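# Place orange cup upright in black bowl

## Task

Put the orange cup into the black bowl so that it stands on its base with its opening facing up.

## Robot and tools

Robot: two arms on a table. left_arm has its base at (-0.030, +0.275, 0) m and carries a left hand. right_arm has its base at (-0.011, -0.325, 0) m and carries a right hand. Both bases are yawed only slightly. Each hand has five fingers, and the thumb has two motors: turn and bend. Joint ranges in rad: waist ±2.880, shoulder 0 to 3.142, elbow 0 to 3.019 (straight at 2.964), wrist pitch -1.693 to 1.571, wrist yaw ±1.571, wrist roll ±2.094.

Scene frame: the origin is at table height, halfway between the nominal bases. +x points out over the table, +z points up, and the left arm is on +y. Image left and right do not match arm names. Reported end_effector_position (m) and end_effector_quat_wxyz are in this frame.

Hand point: a point that moves with the palm, 0.05 m in front of it. Its +z runs along the straight fingers, which reach 0.06 to 0.07 m past it. Its +y points out of the palm, and the finger centre lines sit 0.06 m behind the point along -y. On the right hand +x points away from the thumb; on the left hand +x points toward the thumb. A wrist bracket on the little-finger side can strike objects. With the thumb turned in front of the palm, the hand can wrap objects about 0.035 to 0.065 m thick, or a handle down to about 0.025 m.

Row layout (both tools): one list of 28 numbers, each in [-1, 1], always covering both arms. The order is left_arm dx, dy, dz, rx, ry, rz; then left hand thumb_turn, thumb_bend, index, middle, ring, little, force_limit, speed; then the same 14 for right_arm.
- Pose numbers are offsets, not poses. They count from that arm's Hand target at the start of the action or move, along that Hand target's own axes. 1.0 equals 0.6 m of travel or 180 degrees of turn. rx, ry, rz together form one rotation vector. Six zeros re-command the current Hand target.
- Finger numbers are absolute targets: -1 means open or straight, +1 means closed. For thumb_turn, +1 puts the thumb in front of the palm.
- force_limit runs roughly linearly from about 0 N at -1 to 10 N at +1 (15 N for the two thumb motors). A closing motor stops when its load reaches this limit.
- speed rises from near zero at -1 to full at +0.48 and stays full above that. At full speed one finger covers its whole travel in 0.49 s. For a soft grip, close at -0.94 or slower.
- To leave a hand unchanged, resend the eight numbers of the last row sent to it, not its readings. Before any row has gone to it, use its hand_measured plus hand_force_limit and hand_speed.

Tools:
- execute_actions(actions, cameras). actions is a list of actions. Each action is a table of up to 15 rows, one row per 1/30 s step, and lasts 0.5 s. If the table is short, its last row is held. Every row is an offset from the same start pose, not from the row before. An empty list returns images. cameras is a list of names, ["all"], or [].
- move(target, speed, blend, blocking, cameras). target is one 28-number row, or a list of up to 15 rows. All rows in the list are offsets from the same Hand targets. speed is in m/s, from 0.002 to 4.3, default 0.25; turning is capped at twice that in rad/s. It may be one value or one per target. blend is a corner radius in m (0 means stop at each target). blocking=false returns after about 0.5 s while the move keeps running. Paths are straight, finish together, take between 0.5 s and 10 s, and do not avoid obstacles. The result adds a "move:" line saying how it ended (done, off_target, moving, held, fault) and which limits acted (paced means the pose was clipped; held means steps were withheld).
- wait(seconds 0 to 10, cameras): lets time pass while holding the last commands.
- stop(cameras): brakes a running move.
- zoom_image(camera, region [x0, y0, x1, y1] in pixels, at most 504 by 504): gives a closer view of that camera's latest image.
- show_instructions(): shows the reference images.
- finished_scene(scene=1): ends the scene for good.

Cameras: cam_head_left, cam_head_right and cam_high are 896x504. cam_left_wrist and cam_right_wrist are 616x616 fisheye.

Results: Hand target is the last commanded pose after clipping, and the next offsets start from it. The hand point often stays 1 to 3 cm short of it, sometimes 5 cm, usually lower. Another action, even all zeros, asks for the pose again; if it is still short, send the remaining distance as an offset. Commanded orientation is limited to within 40 degrees of the current orientation at every step. The hand lists hand_measured, hand_stopped_by, hand_load_n, hand_force_limit and hand_speed, each in motor order. hand_stopped_by is one of moving, target, force, stalled or fault. In hand_load_n, positive means the finger is pushed open, and a value near 0 can mean the grip was lost. A motor starts only when its target changes, by 0.002 or more. To grip harder, raise force_limit and send a target closed beyond hand_measured. Joint torques include gravity. Motor temperatures are also reported: MOTOR HOT appears at 85 °C, and at 100 °C the arm drops for 30 to 60 s or more.

Avoid: letting the arms or hands touch each other; dropping the cup or letting anything leave the table; fast impacts or hard presses; driving paths close to an arm's own base; holding heavy loads or stretched poses for long; excessive finger forces. Loose items can be nudged by outside disturbances. The cup must stay upright in the bowl after the robot lets go.

Each tool is called after "Request:" as name(argument=value, ...) on one line, values as JSON.

Reference images:

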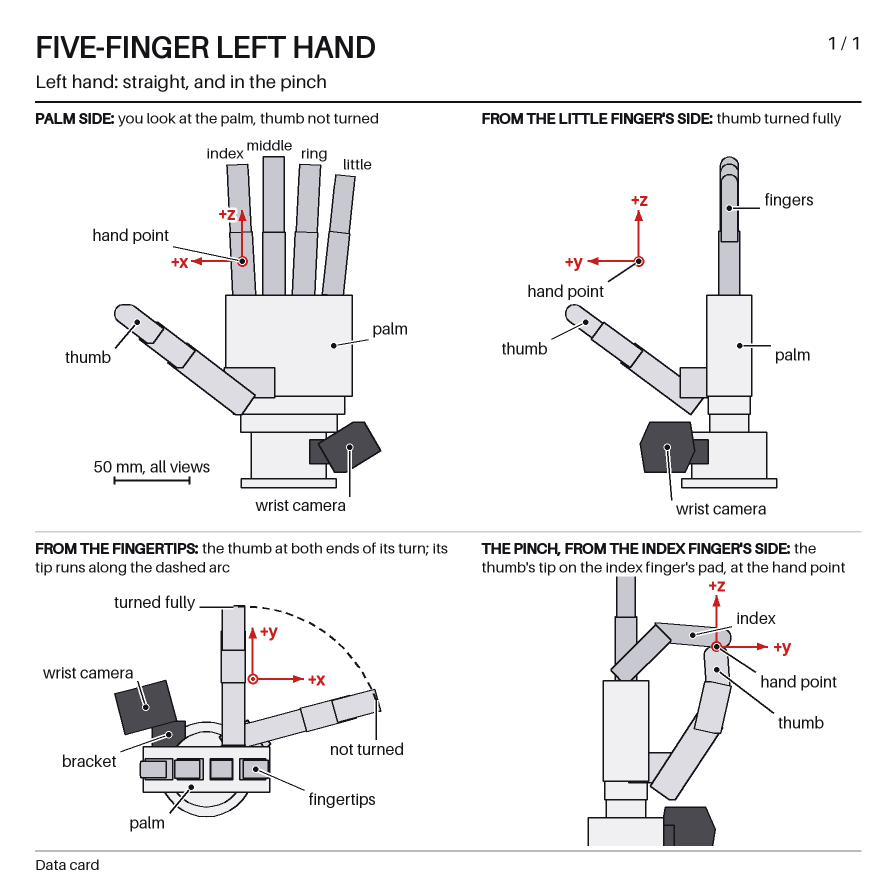

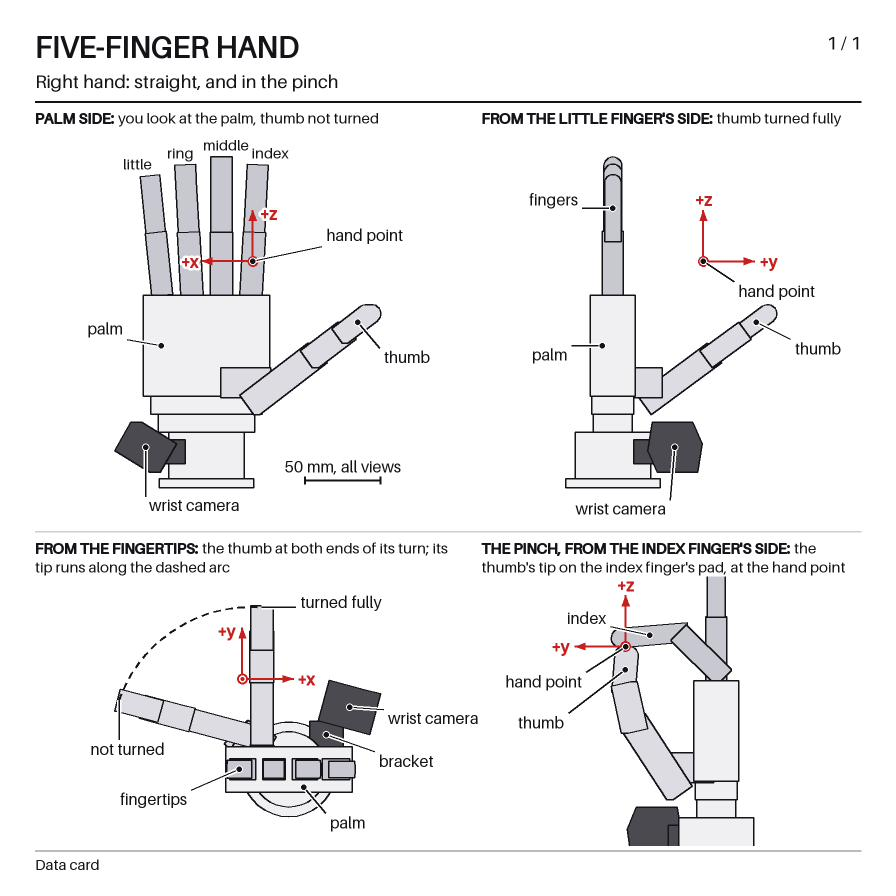

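## Session

Request:
execute_actions(actions=[])

Scene clock: 0.00 s.
left_arm: end_effector_position=(+0.3283, +0.4367, +0.1968) hand_measured=(-1.000, -1.000, -1.000, -1.000, -1.000, -1.000) hand_load_n=(+0.0, +0.0, +0.0, -0.5, +0.0, +0.0) hand_stopped_by=(target, target, target, target, target, target) hand_force_limit=0.00 hand_speed=-0.80 end_effector_quat_wxyz=(-0.005, +0.999, -0.048, +0.024) | right_arm: end_effector_position=(+0.4604, -0.3934, +0.3700) hand_measured=(-1.000, -1.000, -1.000, -1.000, -1.000, -1.000) hand_load_n=(+0.0, +0.0, +0.0, +0.0, +0.0, +0.0) hand_stopped_by=(target, target, target, target, target, target) hand_force_limit=0.00 hand_speed=-0.80 end_effector_quat_wxyz=(-0.078, +0.888, -0.435, +0.130)
Joint positions: left_arm=[0.598 1.367 1.233 -1.393 0.021 -0.872] | right_arm=[-0.085 1.608 1.983 -1.648 -0.063 -0.776]
Joint velocities: within noise
Joint torques (N m): no reading
Motor temperatures (°C): left_arm=[35 33 33 37 38 35] | right_arm=[39 38 33 31 35 29]
Heat: left arm: hottest wrist yaw 38 °C; right arm: hottest waist 39 °C.
Hand target: left_arm +0.3341, +0.4407, +0.2049; -0.012, +0.998, -0.048, +0.032 | right_arm +0.4638, -0.3938, +0.3799; -0.082, +0.886, -0.433, +0.143

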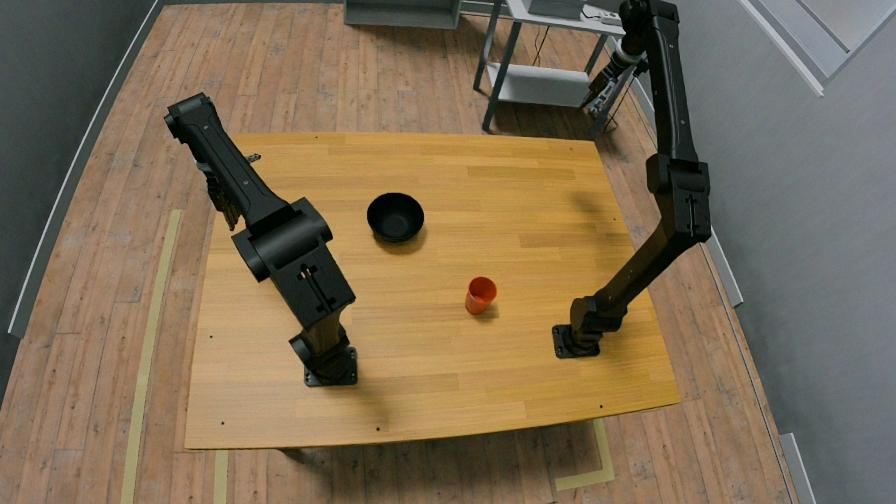

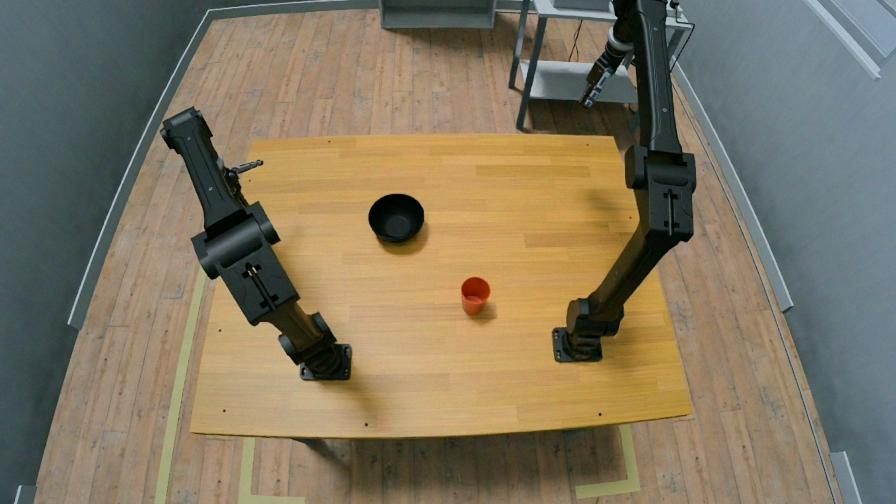

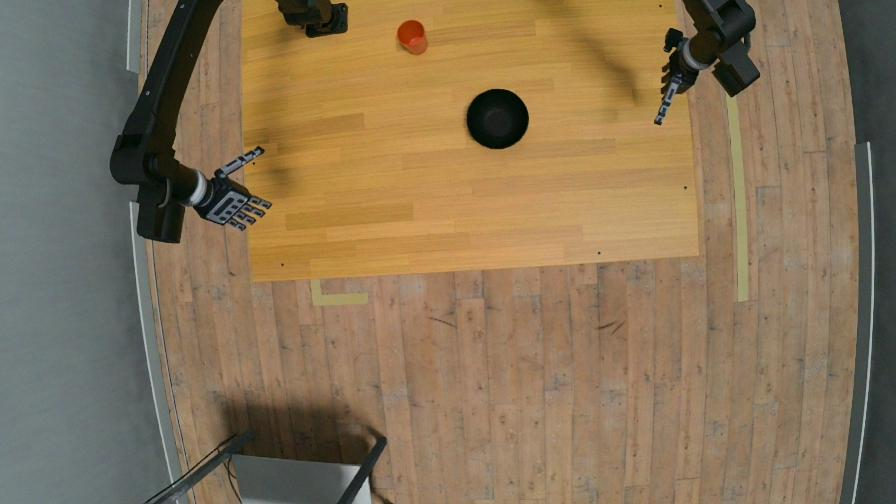

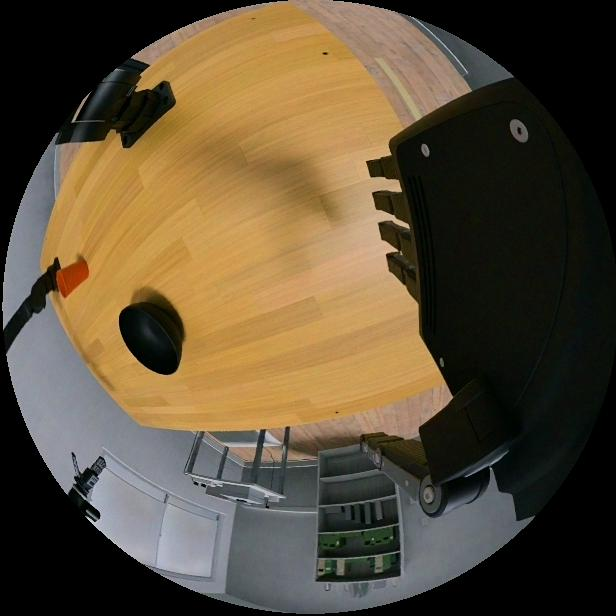

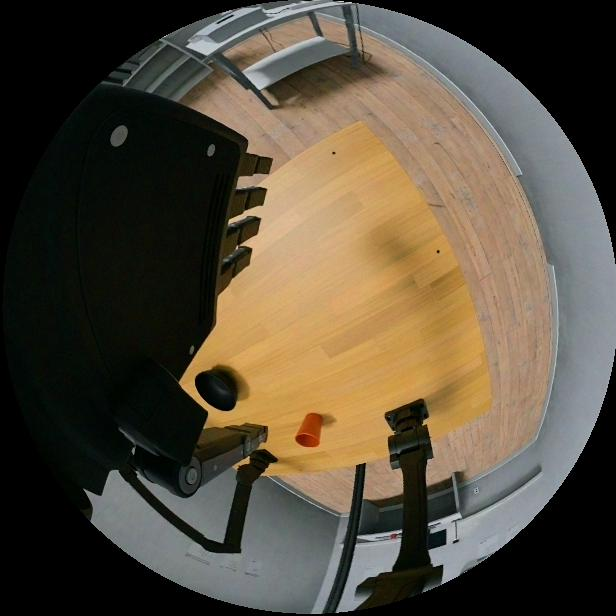

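Request:
zoom_image(camera="cam_head_left", region=[420, 240, 540, 340])

Request:
zoom_image(camera="cam_high", region=[370, 0, 570, 170])

Request:
zoom_image(camera="cam_right_wrist", region=[180, 350, 360, 480])

Request:
zoom_image(camera="cam_head_left", region=[340, 170, 460, 270])

Scaled by 4.200 from the camera's 896x504 image, which has a finer 1280x720 frame.

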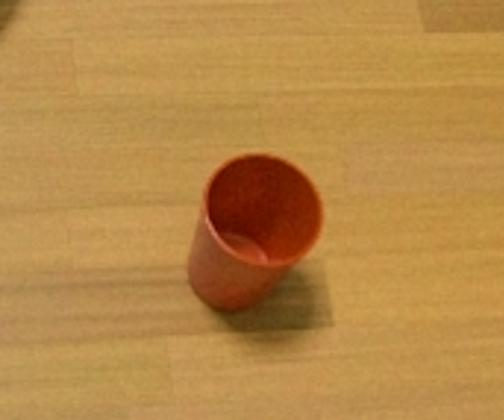

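Scaled by 2.520 from the camera's 896x504 image, which has a finer 1280x720 frame.

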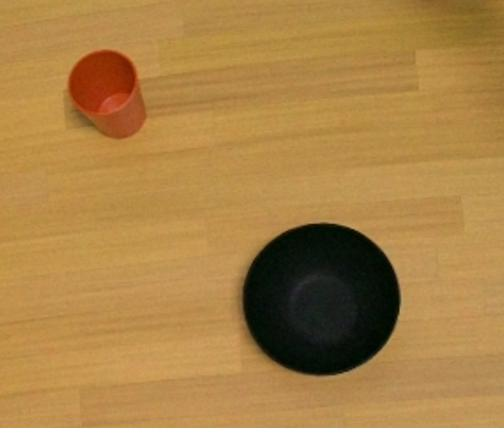

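Scaled by 2.800 from the camera's 616x616 image, which has a finer 880x880 frame.

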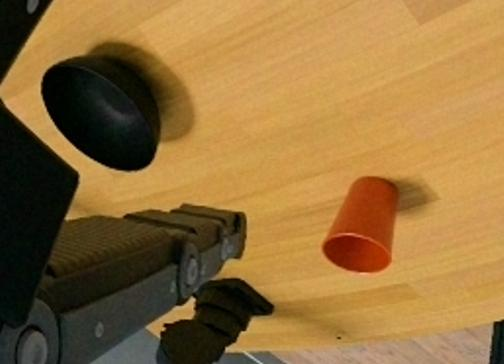

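Scaled by 4.200 from the camera's 896x504 image, which has a finer 1280x720 frame.

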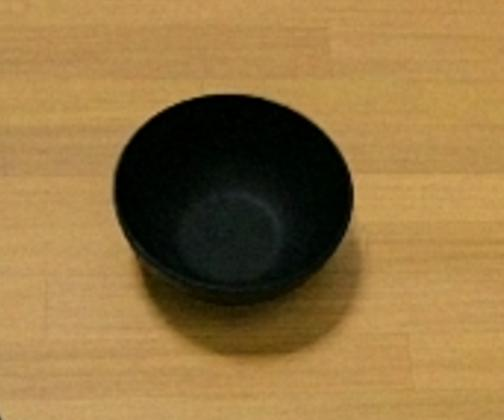

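Request:
move(target=[0.0923, 0.3842, -0.0797, 0.1961, 0.2275, 0.4856, 1, -1, -0.5, -0.5, -0.5, -0.5, 0, -0.3, 0, 0, 0, 0, 0, 0, -1, -1, -1, -1, -1, -1, 0, -0.8], cameras=["cam_head_left", "cam_high", "cam_left_wrist"])

Scene clock: 332.37 s.
left_arm: end_effector_position=(+0.3634, +0.2067, +0.2487) hand_measured=(+1.000, -1.000, -0.500, -0.500, -0.500, -0.500) hand_load_n=(+0.0, +0.0, +0.0, +0.0, +0.0, +0.0) hand_stopped_by=(target, target, target, target, target, target) hand_force_limit=0.00 hand_speed=-0.30 end_effector_quat_wxyz=(+0.273, -0.592, +0.683, -0.330) | right_arm: end_effector_position=(+0.4604, -0.3934, +0.3700) hand_measured=(-1.000, -1.000, -1.000, -1.000, -1.000, -1.000) hand_load_n=(+0.0, +0.0, +0.0, +0.0, -0.5, +0.0) hand_stopped_by=(target, target, target, target, target, target) hand_force_limit=0.00 hand_speed=-0.80 end_effector_quat_wxyz=(-0.078, +0.888, -0.435, +0.130)
Joint positions: left_arm=[-0.067 0.929 0.904 -0.664 0.081 0.043] | right_arm=[-0.085 1.608 1.983 -1.648 -0.063 -0.776]
Joint torques (N m): left_arm=[0.67 -5.66 7.24 2.66 0.22 0.34] | right_arm=[-1.44 -11.99 9.02 0.95 0.03 -0.01]
Motor temperatures (°C): left_arm=[33 34 43 33 34 30] | right_arm=[36 40 41 30 31 27]
Heat: left arm: hottest elbow 43 °C; right arm: hottest elbow 41 °C.
Hand target: left_arm +0.3641, +0.2051, +0.2500; +0.282, -0.578, +0.688, -0.336 | right_arm +0.4638, -0.3938, +0.3799; -0.082, +0.886, -0.433, +0.143
Off the commanded pose: left_arm 0.002 m, 2 deg | right_arm 0.010 m, 2 deg.
move: done
camera_calibration:
cam_left_wrist: T_world_to_cam=[[0.576715, -0.356404, 0.735102, -0.31763], [-0.637366, -0.759178, 0.13196, 0.361016], [0.511042, -0.544633, -0.664989, 0.203338], [0, 0, 0, 1]] pos_world=[0.309367, 0.271615, 0.321068]
Images, in order (width x height): cam_head_left 896x504, cam_high 896x504, cam_left_wrist 616x616.

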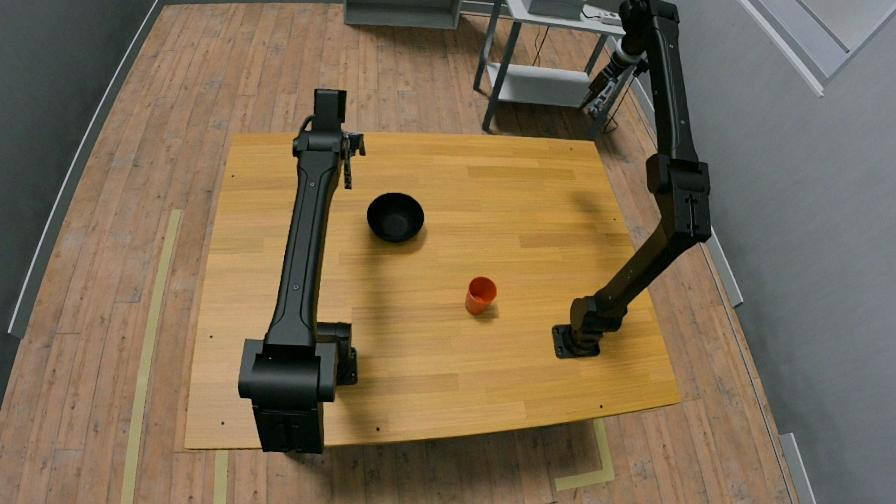

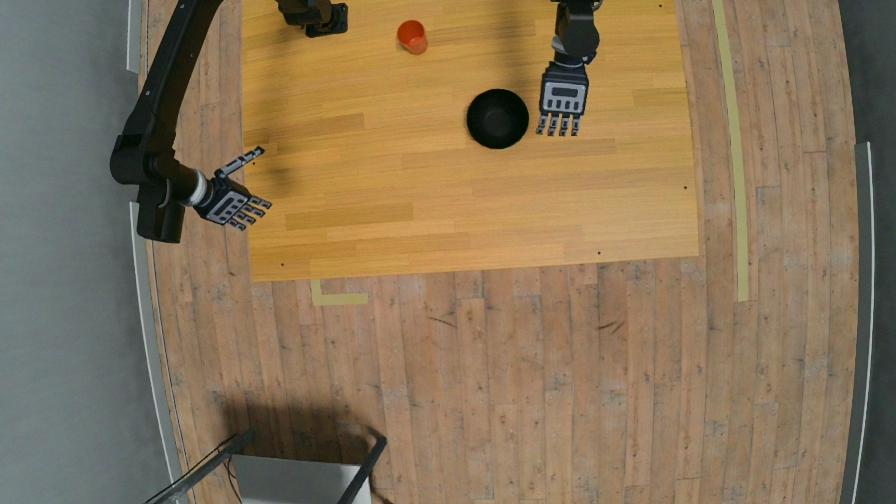

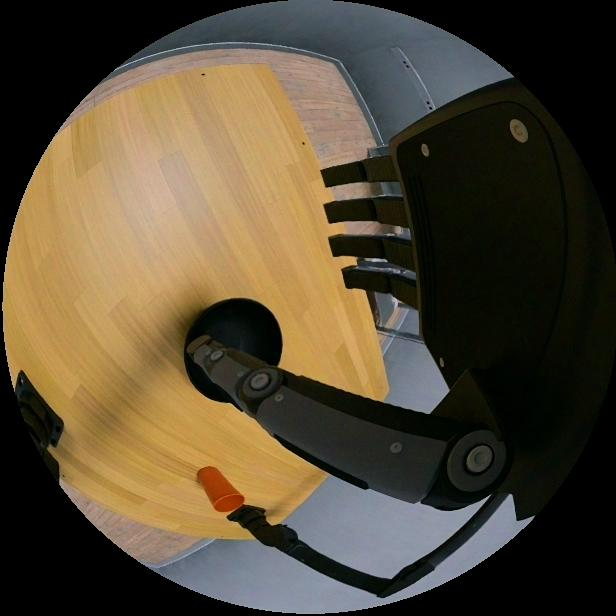

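Request:
move(target=[0.5495, 0.2505, -0.2397, 0, 0.2535, 0.1981, 1, -1, -0.5, -0.5, -0.5, -0.5, 0, -0.3, 0, 0, 0, 0, 0, 0, -1, -1, -1, -1, -1, -1, 0, -0.8], cameras=["cam_head_left", "cam_head_right", "cam_high", "cam_left_wrist"])

Scene clock: 370.83 s.
left_arm: end_effector_position=(+0.1012, -0.0724, +0.2070) hand_measured=(+1.000, -1.000, -0.500, -0.500, -0.500, -0.500) hand_load_n=(+0.0, +0.0, +0.0, +0.0, +0.0, +0.0) hand_stopped_by=(target, target, target, target, target, target) hand_force_limit=0.00 hand_speed=-0.30 end_effector_quat_wxyz=(+0.083, -0.166, +0.891, -0.413) | right_arm: end_effector_position=(+0.4604, -0.3934, +0.3700) hand_measured=(-1.000, -1.000, -1.000, -1.000, -1.000, -1.000) hand_load_n=(+0.0, +0.0, +0.0, +0.0, +0.0, +0.0) hand_stopped_by=(target, target, target, target, target, target) hand_force_limit=0.00 hand_speed=-0.80 end_effector_quat_wxyz=(-0.078, +0.888, -0.435, +0.130)
Joint positions: left_arm=[-1.108 0.86 0.767 -0.609 0.065 0.069] | right_arm=[-0.085 1.608 1.983 -1.648 -0.063 -0.776]
Joint torques (N m): left_arm=[0.79 -2.9 9.47 2.77 -0.02 -0.09] | right_arm=[-1.55 -12.22 9.22 0.99 0 -0.02]
Heat: left arm: hottest elbow 41 °C; right arm: hottest elbow 41 °C.
Hand target: left_arm +0.1044, -0.0840, +0.2201; +0.084, -0.172, +0.882, -0.430 | right_arm +0.4638, -0.3938, +0.3799; -0.082, +0.886, -0.433, +0.143
Off the commanded pose: left_arm 0.018 m, 2 deg | right_arm 0.010 m, 2 deg.
move: off_target (left_arm)
camera_calibration:
cam_left_wrist: T_world_to_cam=[[-0.0345928, -0.694675, 0.718491, -0.194417], [-0.979178, 0.167454, 0.11476, 0.0927652], [-0.200035, -0.699561, -0.686004, 0.222738], [0, 0, 0, 1]] pos_world=[0.128664, 0.00522824, 0.28184]
Images, in order (width x height): cam_head_left 896x504, cam_head_right 896x504, cam_high 896x504, cam_left_wrist 616x616.

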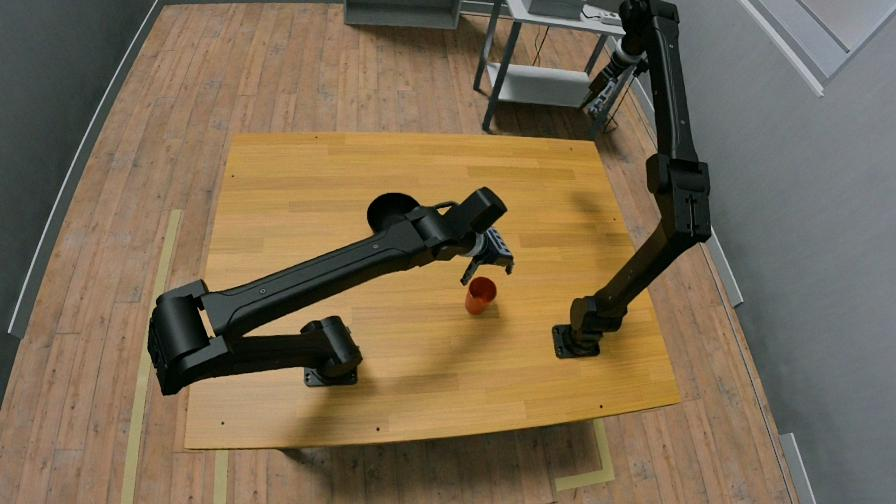

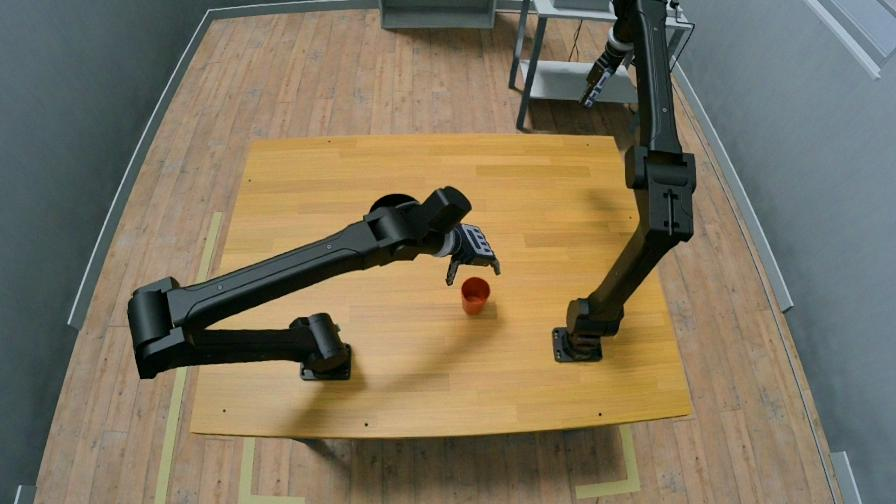

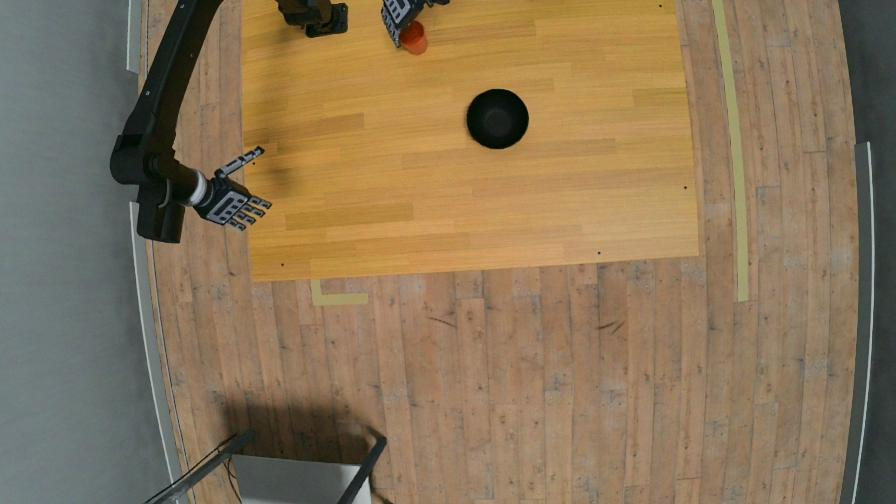

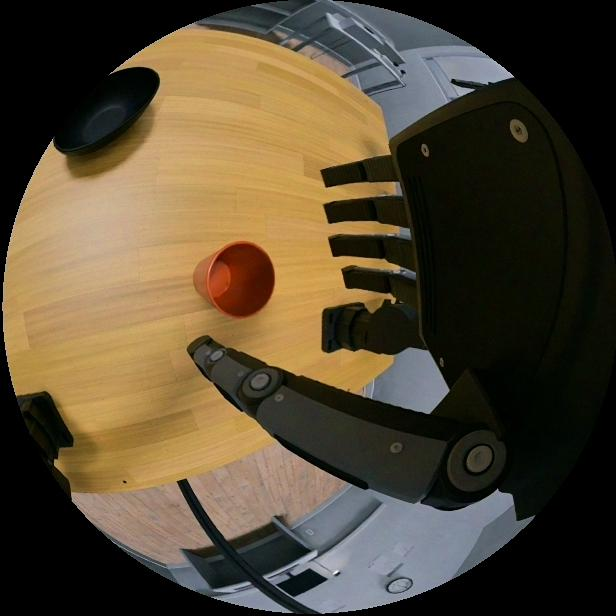

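Request:
zoom_image(camera="cam_left_wrist", region=[150, 200, 350, 380])

Request:
zoom_image(camera="cam_high", region=[350, 0, 470, 80])

Request:
zoom_image(camera="cam_head_right", region=[420, 210, 540, 330])

Scaled by 2.520 from the camera's 616x616 image, which has a finer 880x880 frame.

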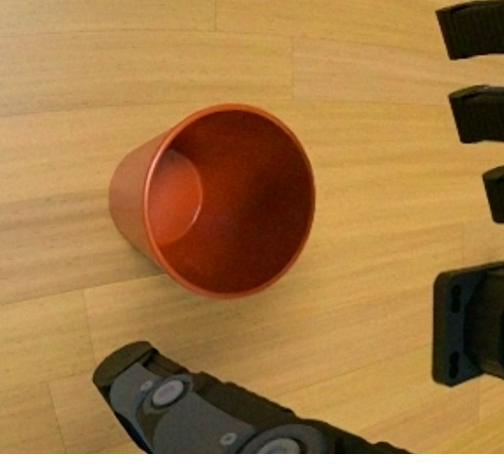

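Scaled by 4.200 from the camera's 896x504 image, which has a finer 1280x720 frame.

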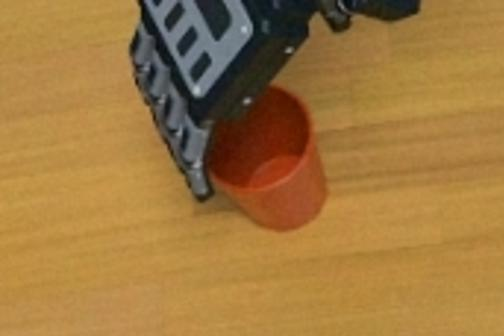

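Scaled by 4.200 from the camera's 896x504 image, which has a finer 1280x720 frame.

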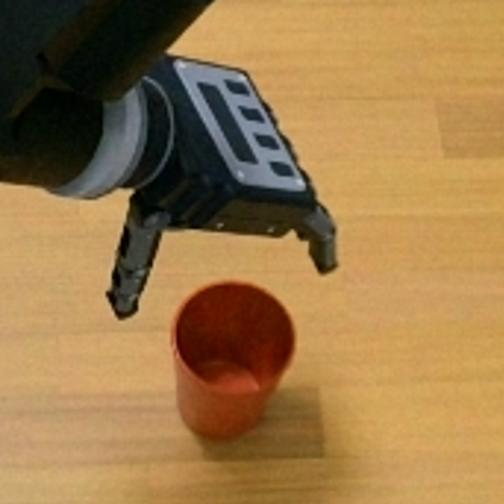

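Request:
move(target=[0.0182, 0.0560, 0.1098, 0, 0, 0, 1, -1, -0.5, -0.5, -0.5, -0.5, 0, -0.3, 0, 0, 0, 0, 0, 0, -1, -1, -1, -1, -1, -1, 0, -0.8], speed=0.12, cameras=["cam_head_left", "cam_head_right", "cam_high", "cam_left_wrist"])

Request:
zoom_image(camera="cam_head_right", region=[420, 210, 540, 330])

Request:
zoom_image(camera="cam_head_left", region=[420, 210, 540, 330])

Request:
zoom_image(camera="cam_left_wrist", region=[150, 200, 450, 450])

Scene clock: 464.57 s.
left_arm: end_effector_position=(+0.1084, -0.1129, +0.1563) hand_measured=(+1.000, -1.000, -0.500, -0.500, -0.500, -0.500) hand_load_n=(+0.0, +0.0, +0.0, +0.0, +0.0, +0.0) hand_stopped_by=(target, target, target, target, target, target) hand_force_limit=0.00 hand_speed=-0.30 end_effector_quat_wxyz=(+0.088, -0.166, +0.885, -0.426) | right_arm: end_effector_position=(+0.4604, -0.3934, +0.3700) hand_measured=(-1.000, -1.000, -1.000, -1.000, -1.000, -1.000) hand_load_n=(+0.0, +0.0, +0.0, +0.0, +0.0, +0.0) hand_stopped_by=(target, target, target, target, target, target) hand_force_limit=0.00 hand_speed=-0.80 end_effector_quat_wxyz=(-0.078, +0.888, -0.435, +0.130)
Joint positions: left_arm=[-1.149 1.003 0.695 -0.363 0.029 0.042] | right_arm=[-0.085 1.608 1.983 -1.648 -0.063 -0.776]
Joint torques (N m): left_arm=[0.5 -4.66 7.08 2.65 -0.06 -0.08] | right_arm=[-1.67 -12.4 9.14 0.96 0.01 0.01]
Heat: left arm: hottest elbow 47 °C; right arm: hottest elbow 41 °C.
Hand target: left_arm +0.1060, -0.1171, +0.1532; +0.084, -0.172, +0.882, -0.431 | right_arm +0.4638, -0.3938, +0.3799; -0.082, +0.886, -0.433, +0.143
Off the commanded pose: left_arm 0.006 m, 1 deg | right_arm 0.010 m, 2 deg.
move: done
camera_calibration:
cam_left_wrist: T_world_to_cam=[[-0.0428503, -0.675857, 0.735786, -0.185575], [-0.981185, 0.167236, 0.0964731, 0.115479], [-0.188252, -0.717809, -0.670307, 0.155247], [0, 0, 0, 1]] pos_world=[0.13458, -0.0332968, 0.229466]
Images, in order (width x height): cam_head_left 896x504, cam_head_right 896x504, cam_high 896x504, cam_left_wrist 616x616.

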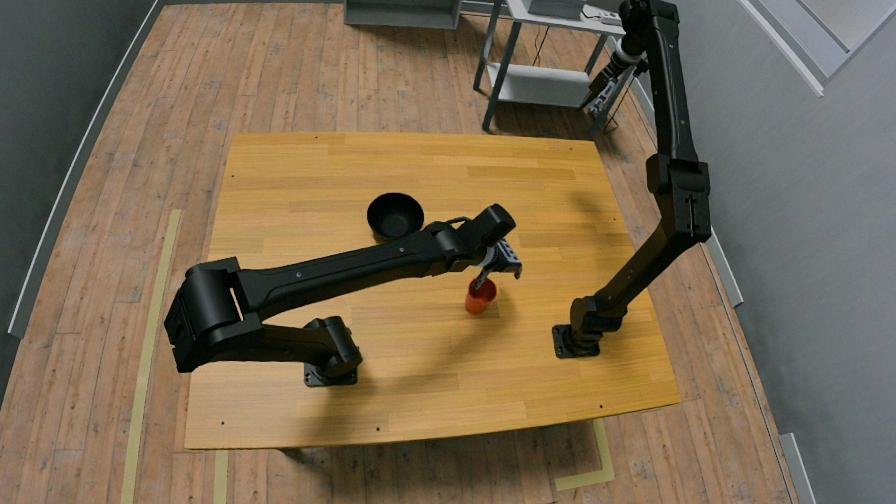

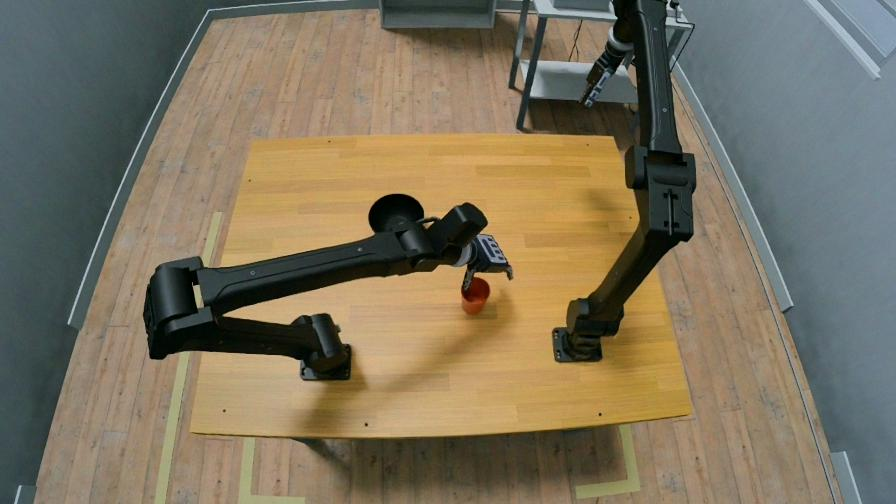

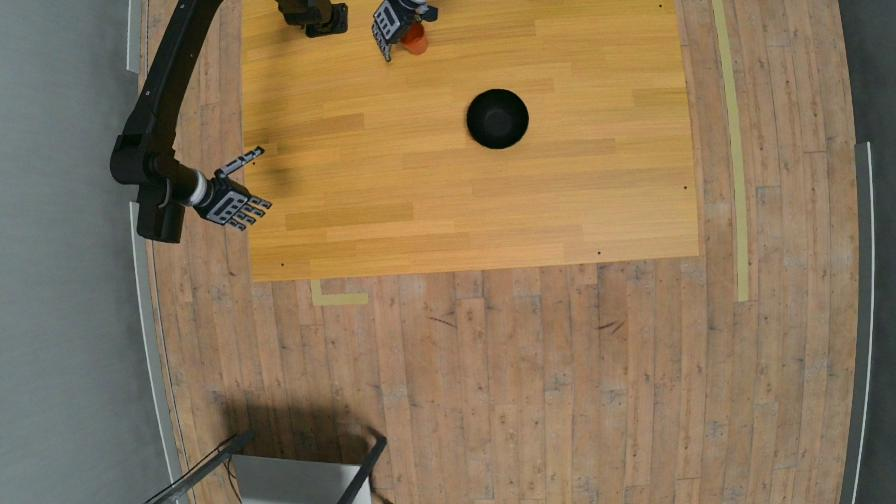

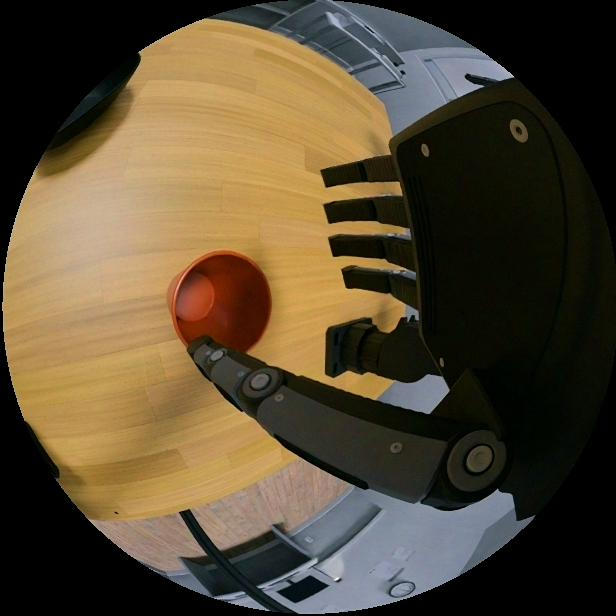

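Scaled by 4.200 from the camera's 896x504 image, which has a finer 1280x720 frame.

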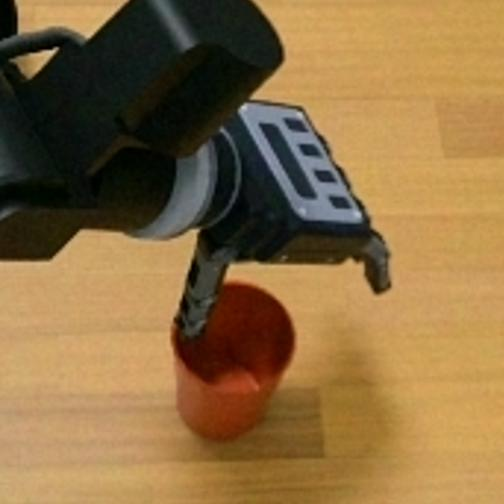

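Scaled by 4.200 from the camera's 896x504 image, which has a finer 1280x720 frame.

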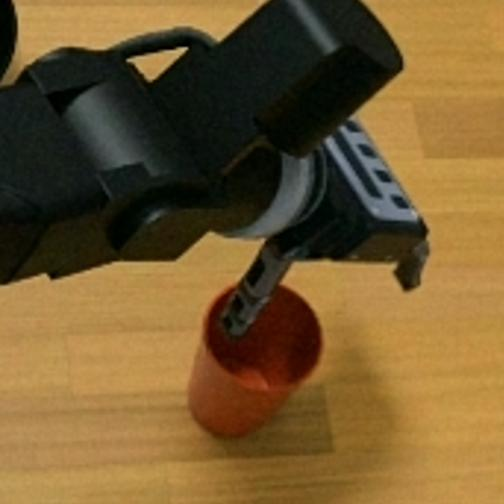

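Scaled by 1.680 from the camera's 616x616 image, which has a finer 880x880 frame.

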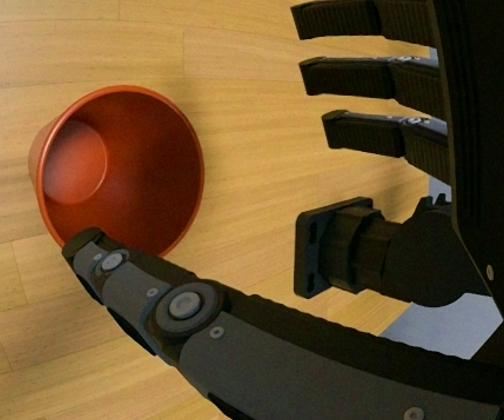

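Request:
move(target=[0.0030, 0.0120, -0.0153, 0, 0, 0, 1, -1, -0.5, -0.5, -0.5, -0.5, 0, -0.3, 0, 0, 0, 0, 0, 0, -1, -1, -1, -1, -1, -1, 0, -0.8], speed=0.1)

Scene clock: 498.03 s.
left_arm: end_effector_position=(+0.1042, -0.1069, +0.1536) hand_measured=(+1.000, -1.000, -0.500, -0.500, -0.500, -0.500) hand_load_n=(+0.0, +0.0, +0.0, -0.5, +0.0, +0.0) hand_stopped_by=(target, target, target, target, target, target) hand_force_limit=0.00 hand_speed=-0.30 end_effector_quat_wxyz=(+0.088, -0.166, +0.885, -0.427) | right_arm: end_effector_position=(+0.4604, -0.3934, +0.3700) hand_measured=(-1.000, -1.000, -1.000, -1.000, -1.000, -1.000) hand_load_n=(+0.0, +0.0, +0.0, +0.0, +0.0, +0.0) hand_stopped_by=(target, target, target, target, target, target) hand_force_limit=0.00 hand_speed=-0.80 end_effector_quat_wxyz=(-0.078, +0.888, -0.435, +0.130)
Joint positions: left_arm=[-1.154 0.982 0.675 -0.363 0.025 0.038] | right_arm=[-0.085 1.608 1.983 -1.648 -0.063 -0.776]
Joint torques (N m): left_arm=[0.44 -5.71 6.89 2.03 -0.04 -0.06] | right_arm=[-1.67 -12.22 9.2 0.95 0 -0.02]
Heat: left arm: hottest elbow 43 °C; right arm: hottest elbow 42 °C.
Hand target: left_arm +0.1000, -0.1070, +0.1532; +0.084, -0.172, +0.882, -0.431 | right_arm +0.4638, -0.3938, +0.3799; -0.082, +0.886, -0.433, +0.143
Off the commanded pose: left_arm 0.004 m, 1 deg | right_arm 0.010 m, 2 deg.
move: done

Request:
move(target=[0.0008, 0.0462, 0.0220, 0, 0, 0, 1, -1, -0.5, -0.5, -0.5, -0.5, 0, -0.3, 0, 0, 0, 0, 0, 0, -1, -1, -1, -1, -1, -1, 0, -0.8], speed=0.08, cameras=["cam_head_right", "cam_left_wrist"])

Request:
zoom_image(camera="cam_left_wrist", region=[150, 200, 450, 450])

Scene clock: 518.23 s.
left_arm: end_effector_position=(+0.0998, -0.0979, +0.1264) hand_measured=(+1.000, -1.000, -0.500, -0.500, -0.500, -0.500) hand_load_n=(+0.0, +0.0, +0.0, +0.0, +0.0, +0.0) hand_stopped_by=(target, target, target, target, target, target) hand_force_limit=0.00 hand_speed=-0.30 end_effector_quat_wxyz=(+0.088, -0.166, +0.885, -0.426) | right_arm: end_effector_position=(+0.4604, -0.3934, +0.3700) hand_measured=(-1.000, -1.000, -1.000, -1.000, -1.000, -1.000) hand_load_n=(+0.0, +0.0, +0.0, +0.0, +0.0, +0.0) hand_stopped_by=(target, target, target, target, target, target) hand_force_limit=0.00 hand_speed=-0.80 end_effector_quat_wxyz=(-0.078, +0.888, -0.435, +0.130)
Joint positions: left_arm=[-1.155 0.982 0.6 -0.289 0.025 0.038] | right_arm=[-0.085 1.608 1.983 -1.648 -0.063 -0.776]
Joint torques (N m): left_arm=[0.5 -4.13 6.74 2.71 -0.05 -0.09] | right_arm=[-1.26 -12.57 9.09 1.02 0.03 -0.02]
Heat: left arm: hottest elbow 43 °C; right arm: hottest elbow 42 °C.
Hand target: left_arm +0.0970, -0.1011, +0.1232; +0.084, -0.172, +0.882, -0.431 | right_arm +0.4638, -0.3938, +0.3799; -0.082, +0.886, -0.433, +0.143
Off the commanded pose: left_arm 0.005 m, 1 deg | right_arm 0.010 m, 2 deg.
move: done
camera_calibration:
cam_left_wrist: T_world_to_cam=[[-0.0422582, -0.6758, 0.735873, -0.153823], [-0.981229, 0.166781, 0.0968182, 0.107355], [-0.18816, -0.717968, -0.670162, 0.144243], [0, 0, 0, 1]] pos_world=[0.125981, -0.018297, 0.199466]
Images, in order (width x height): cam_head_right 896x504, cam_left_wrist 616x616.

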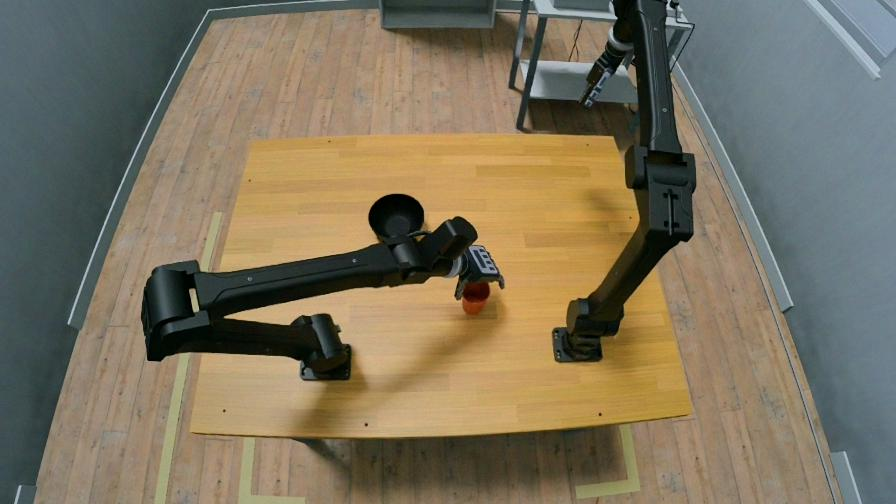

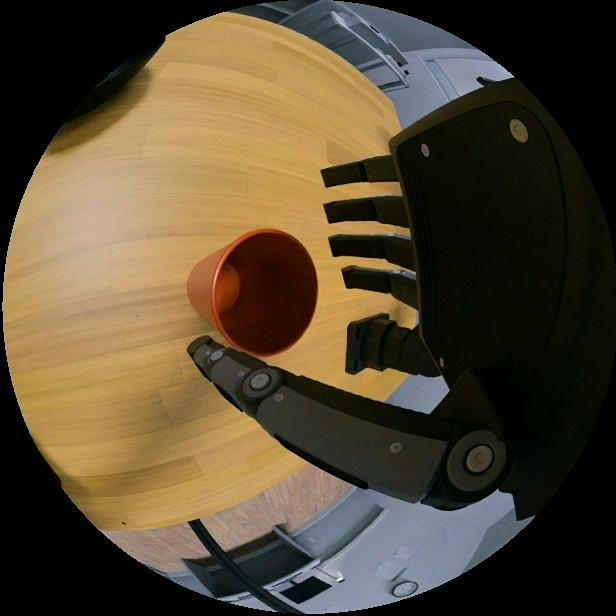

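Scaled by 1.680 from the camera's 616x616 image, which has a finer 880x880 frame.

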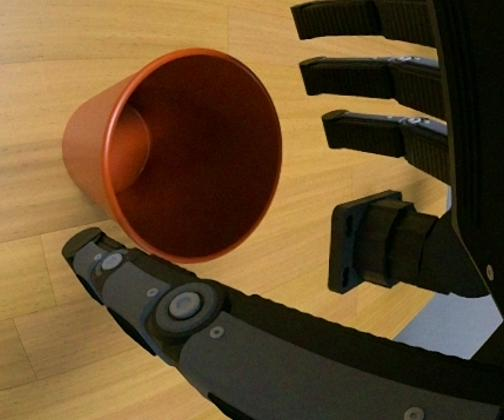

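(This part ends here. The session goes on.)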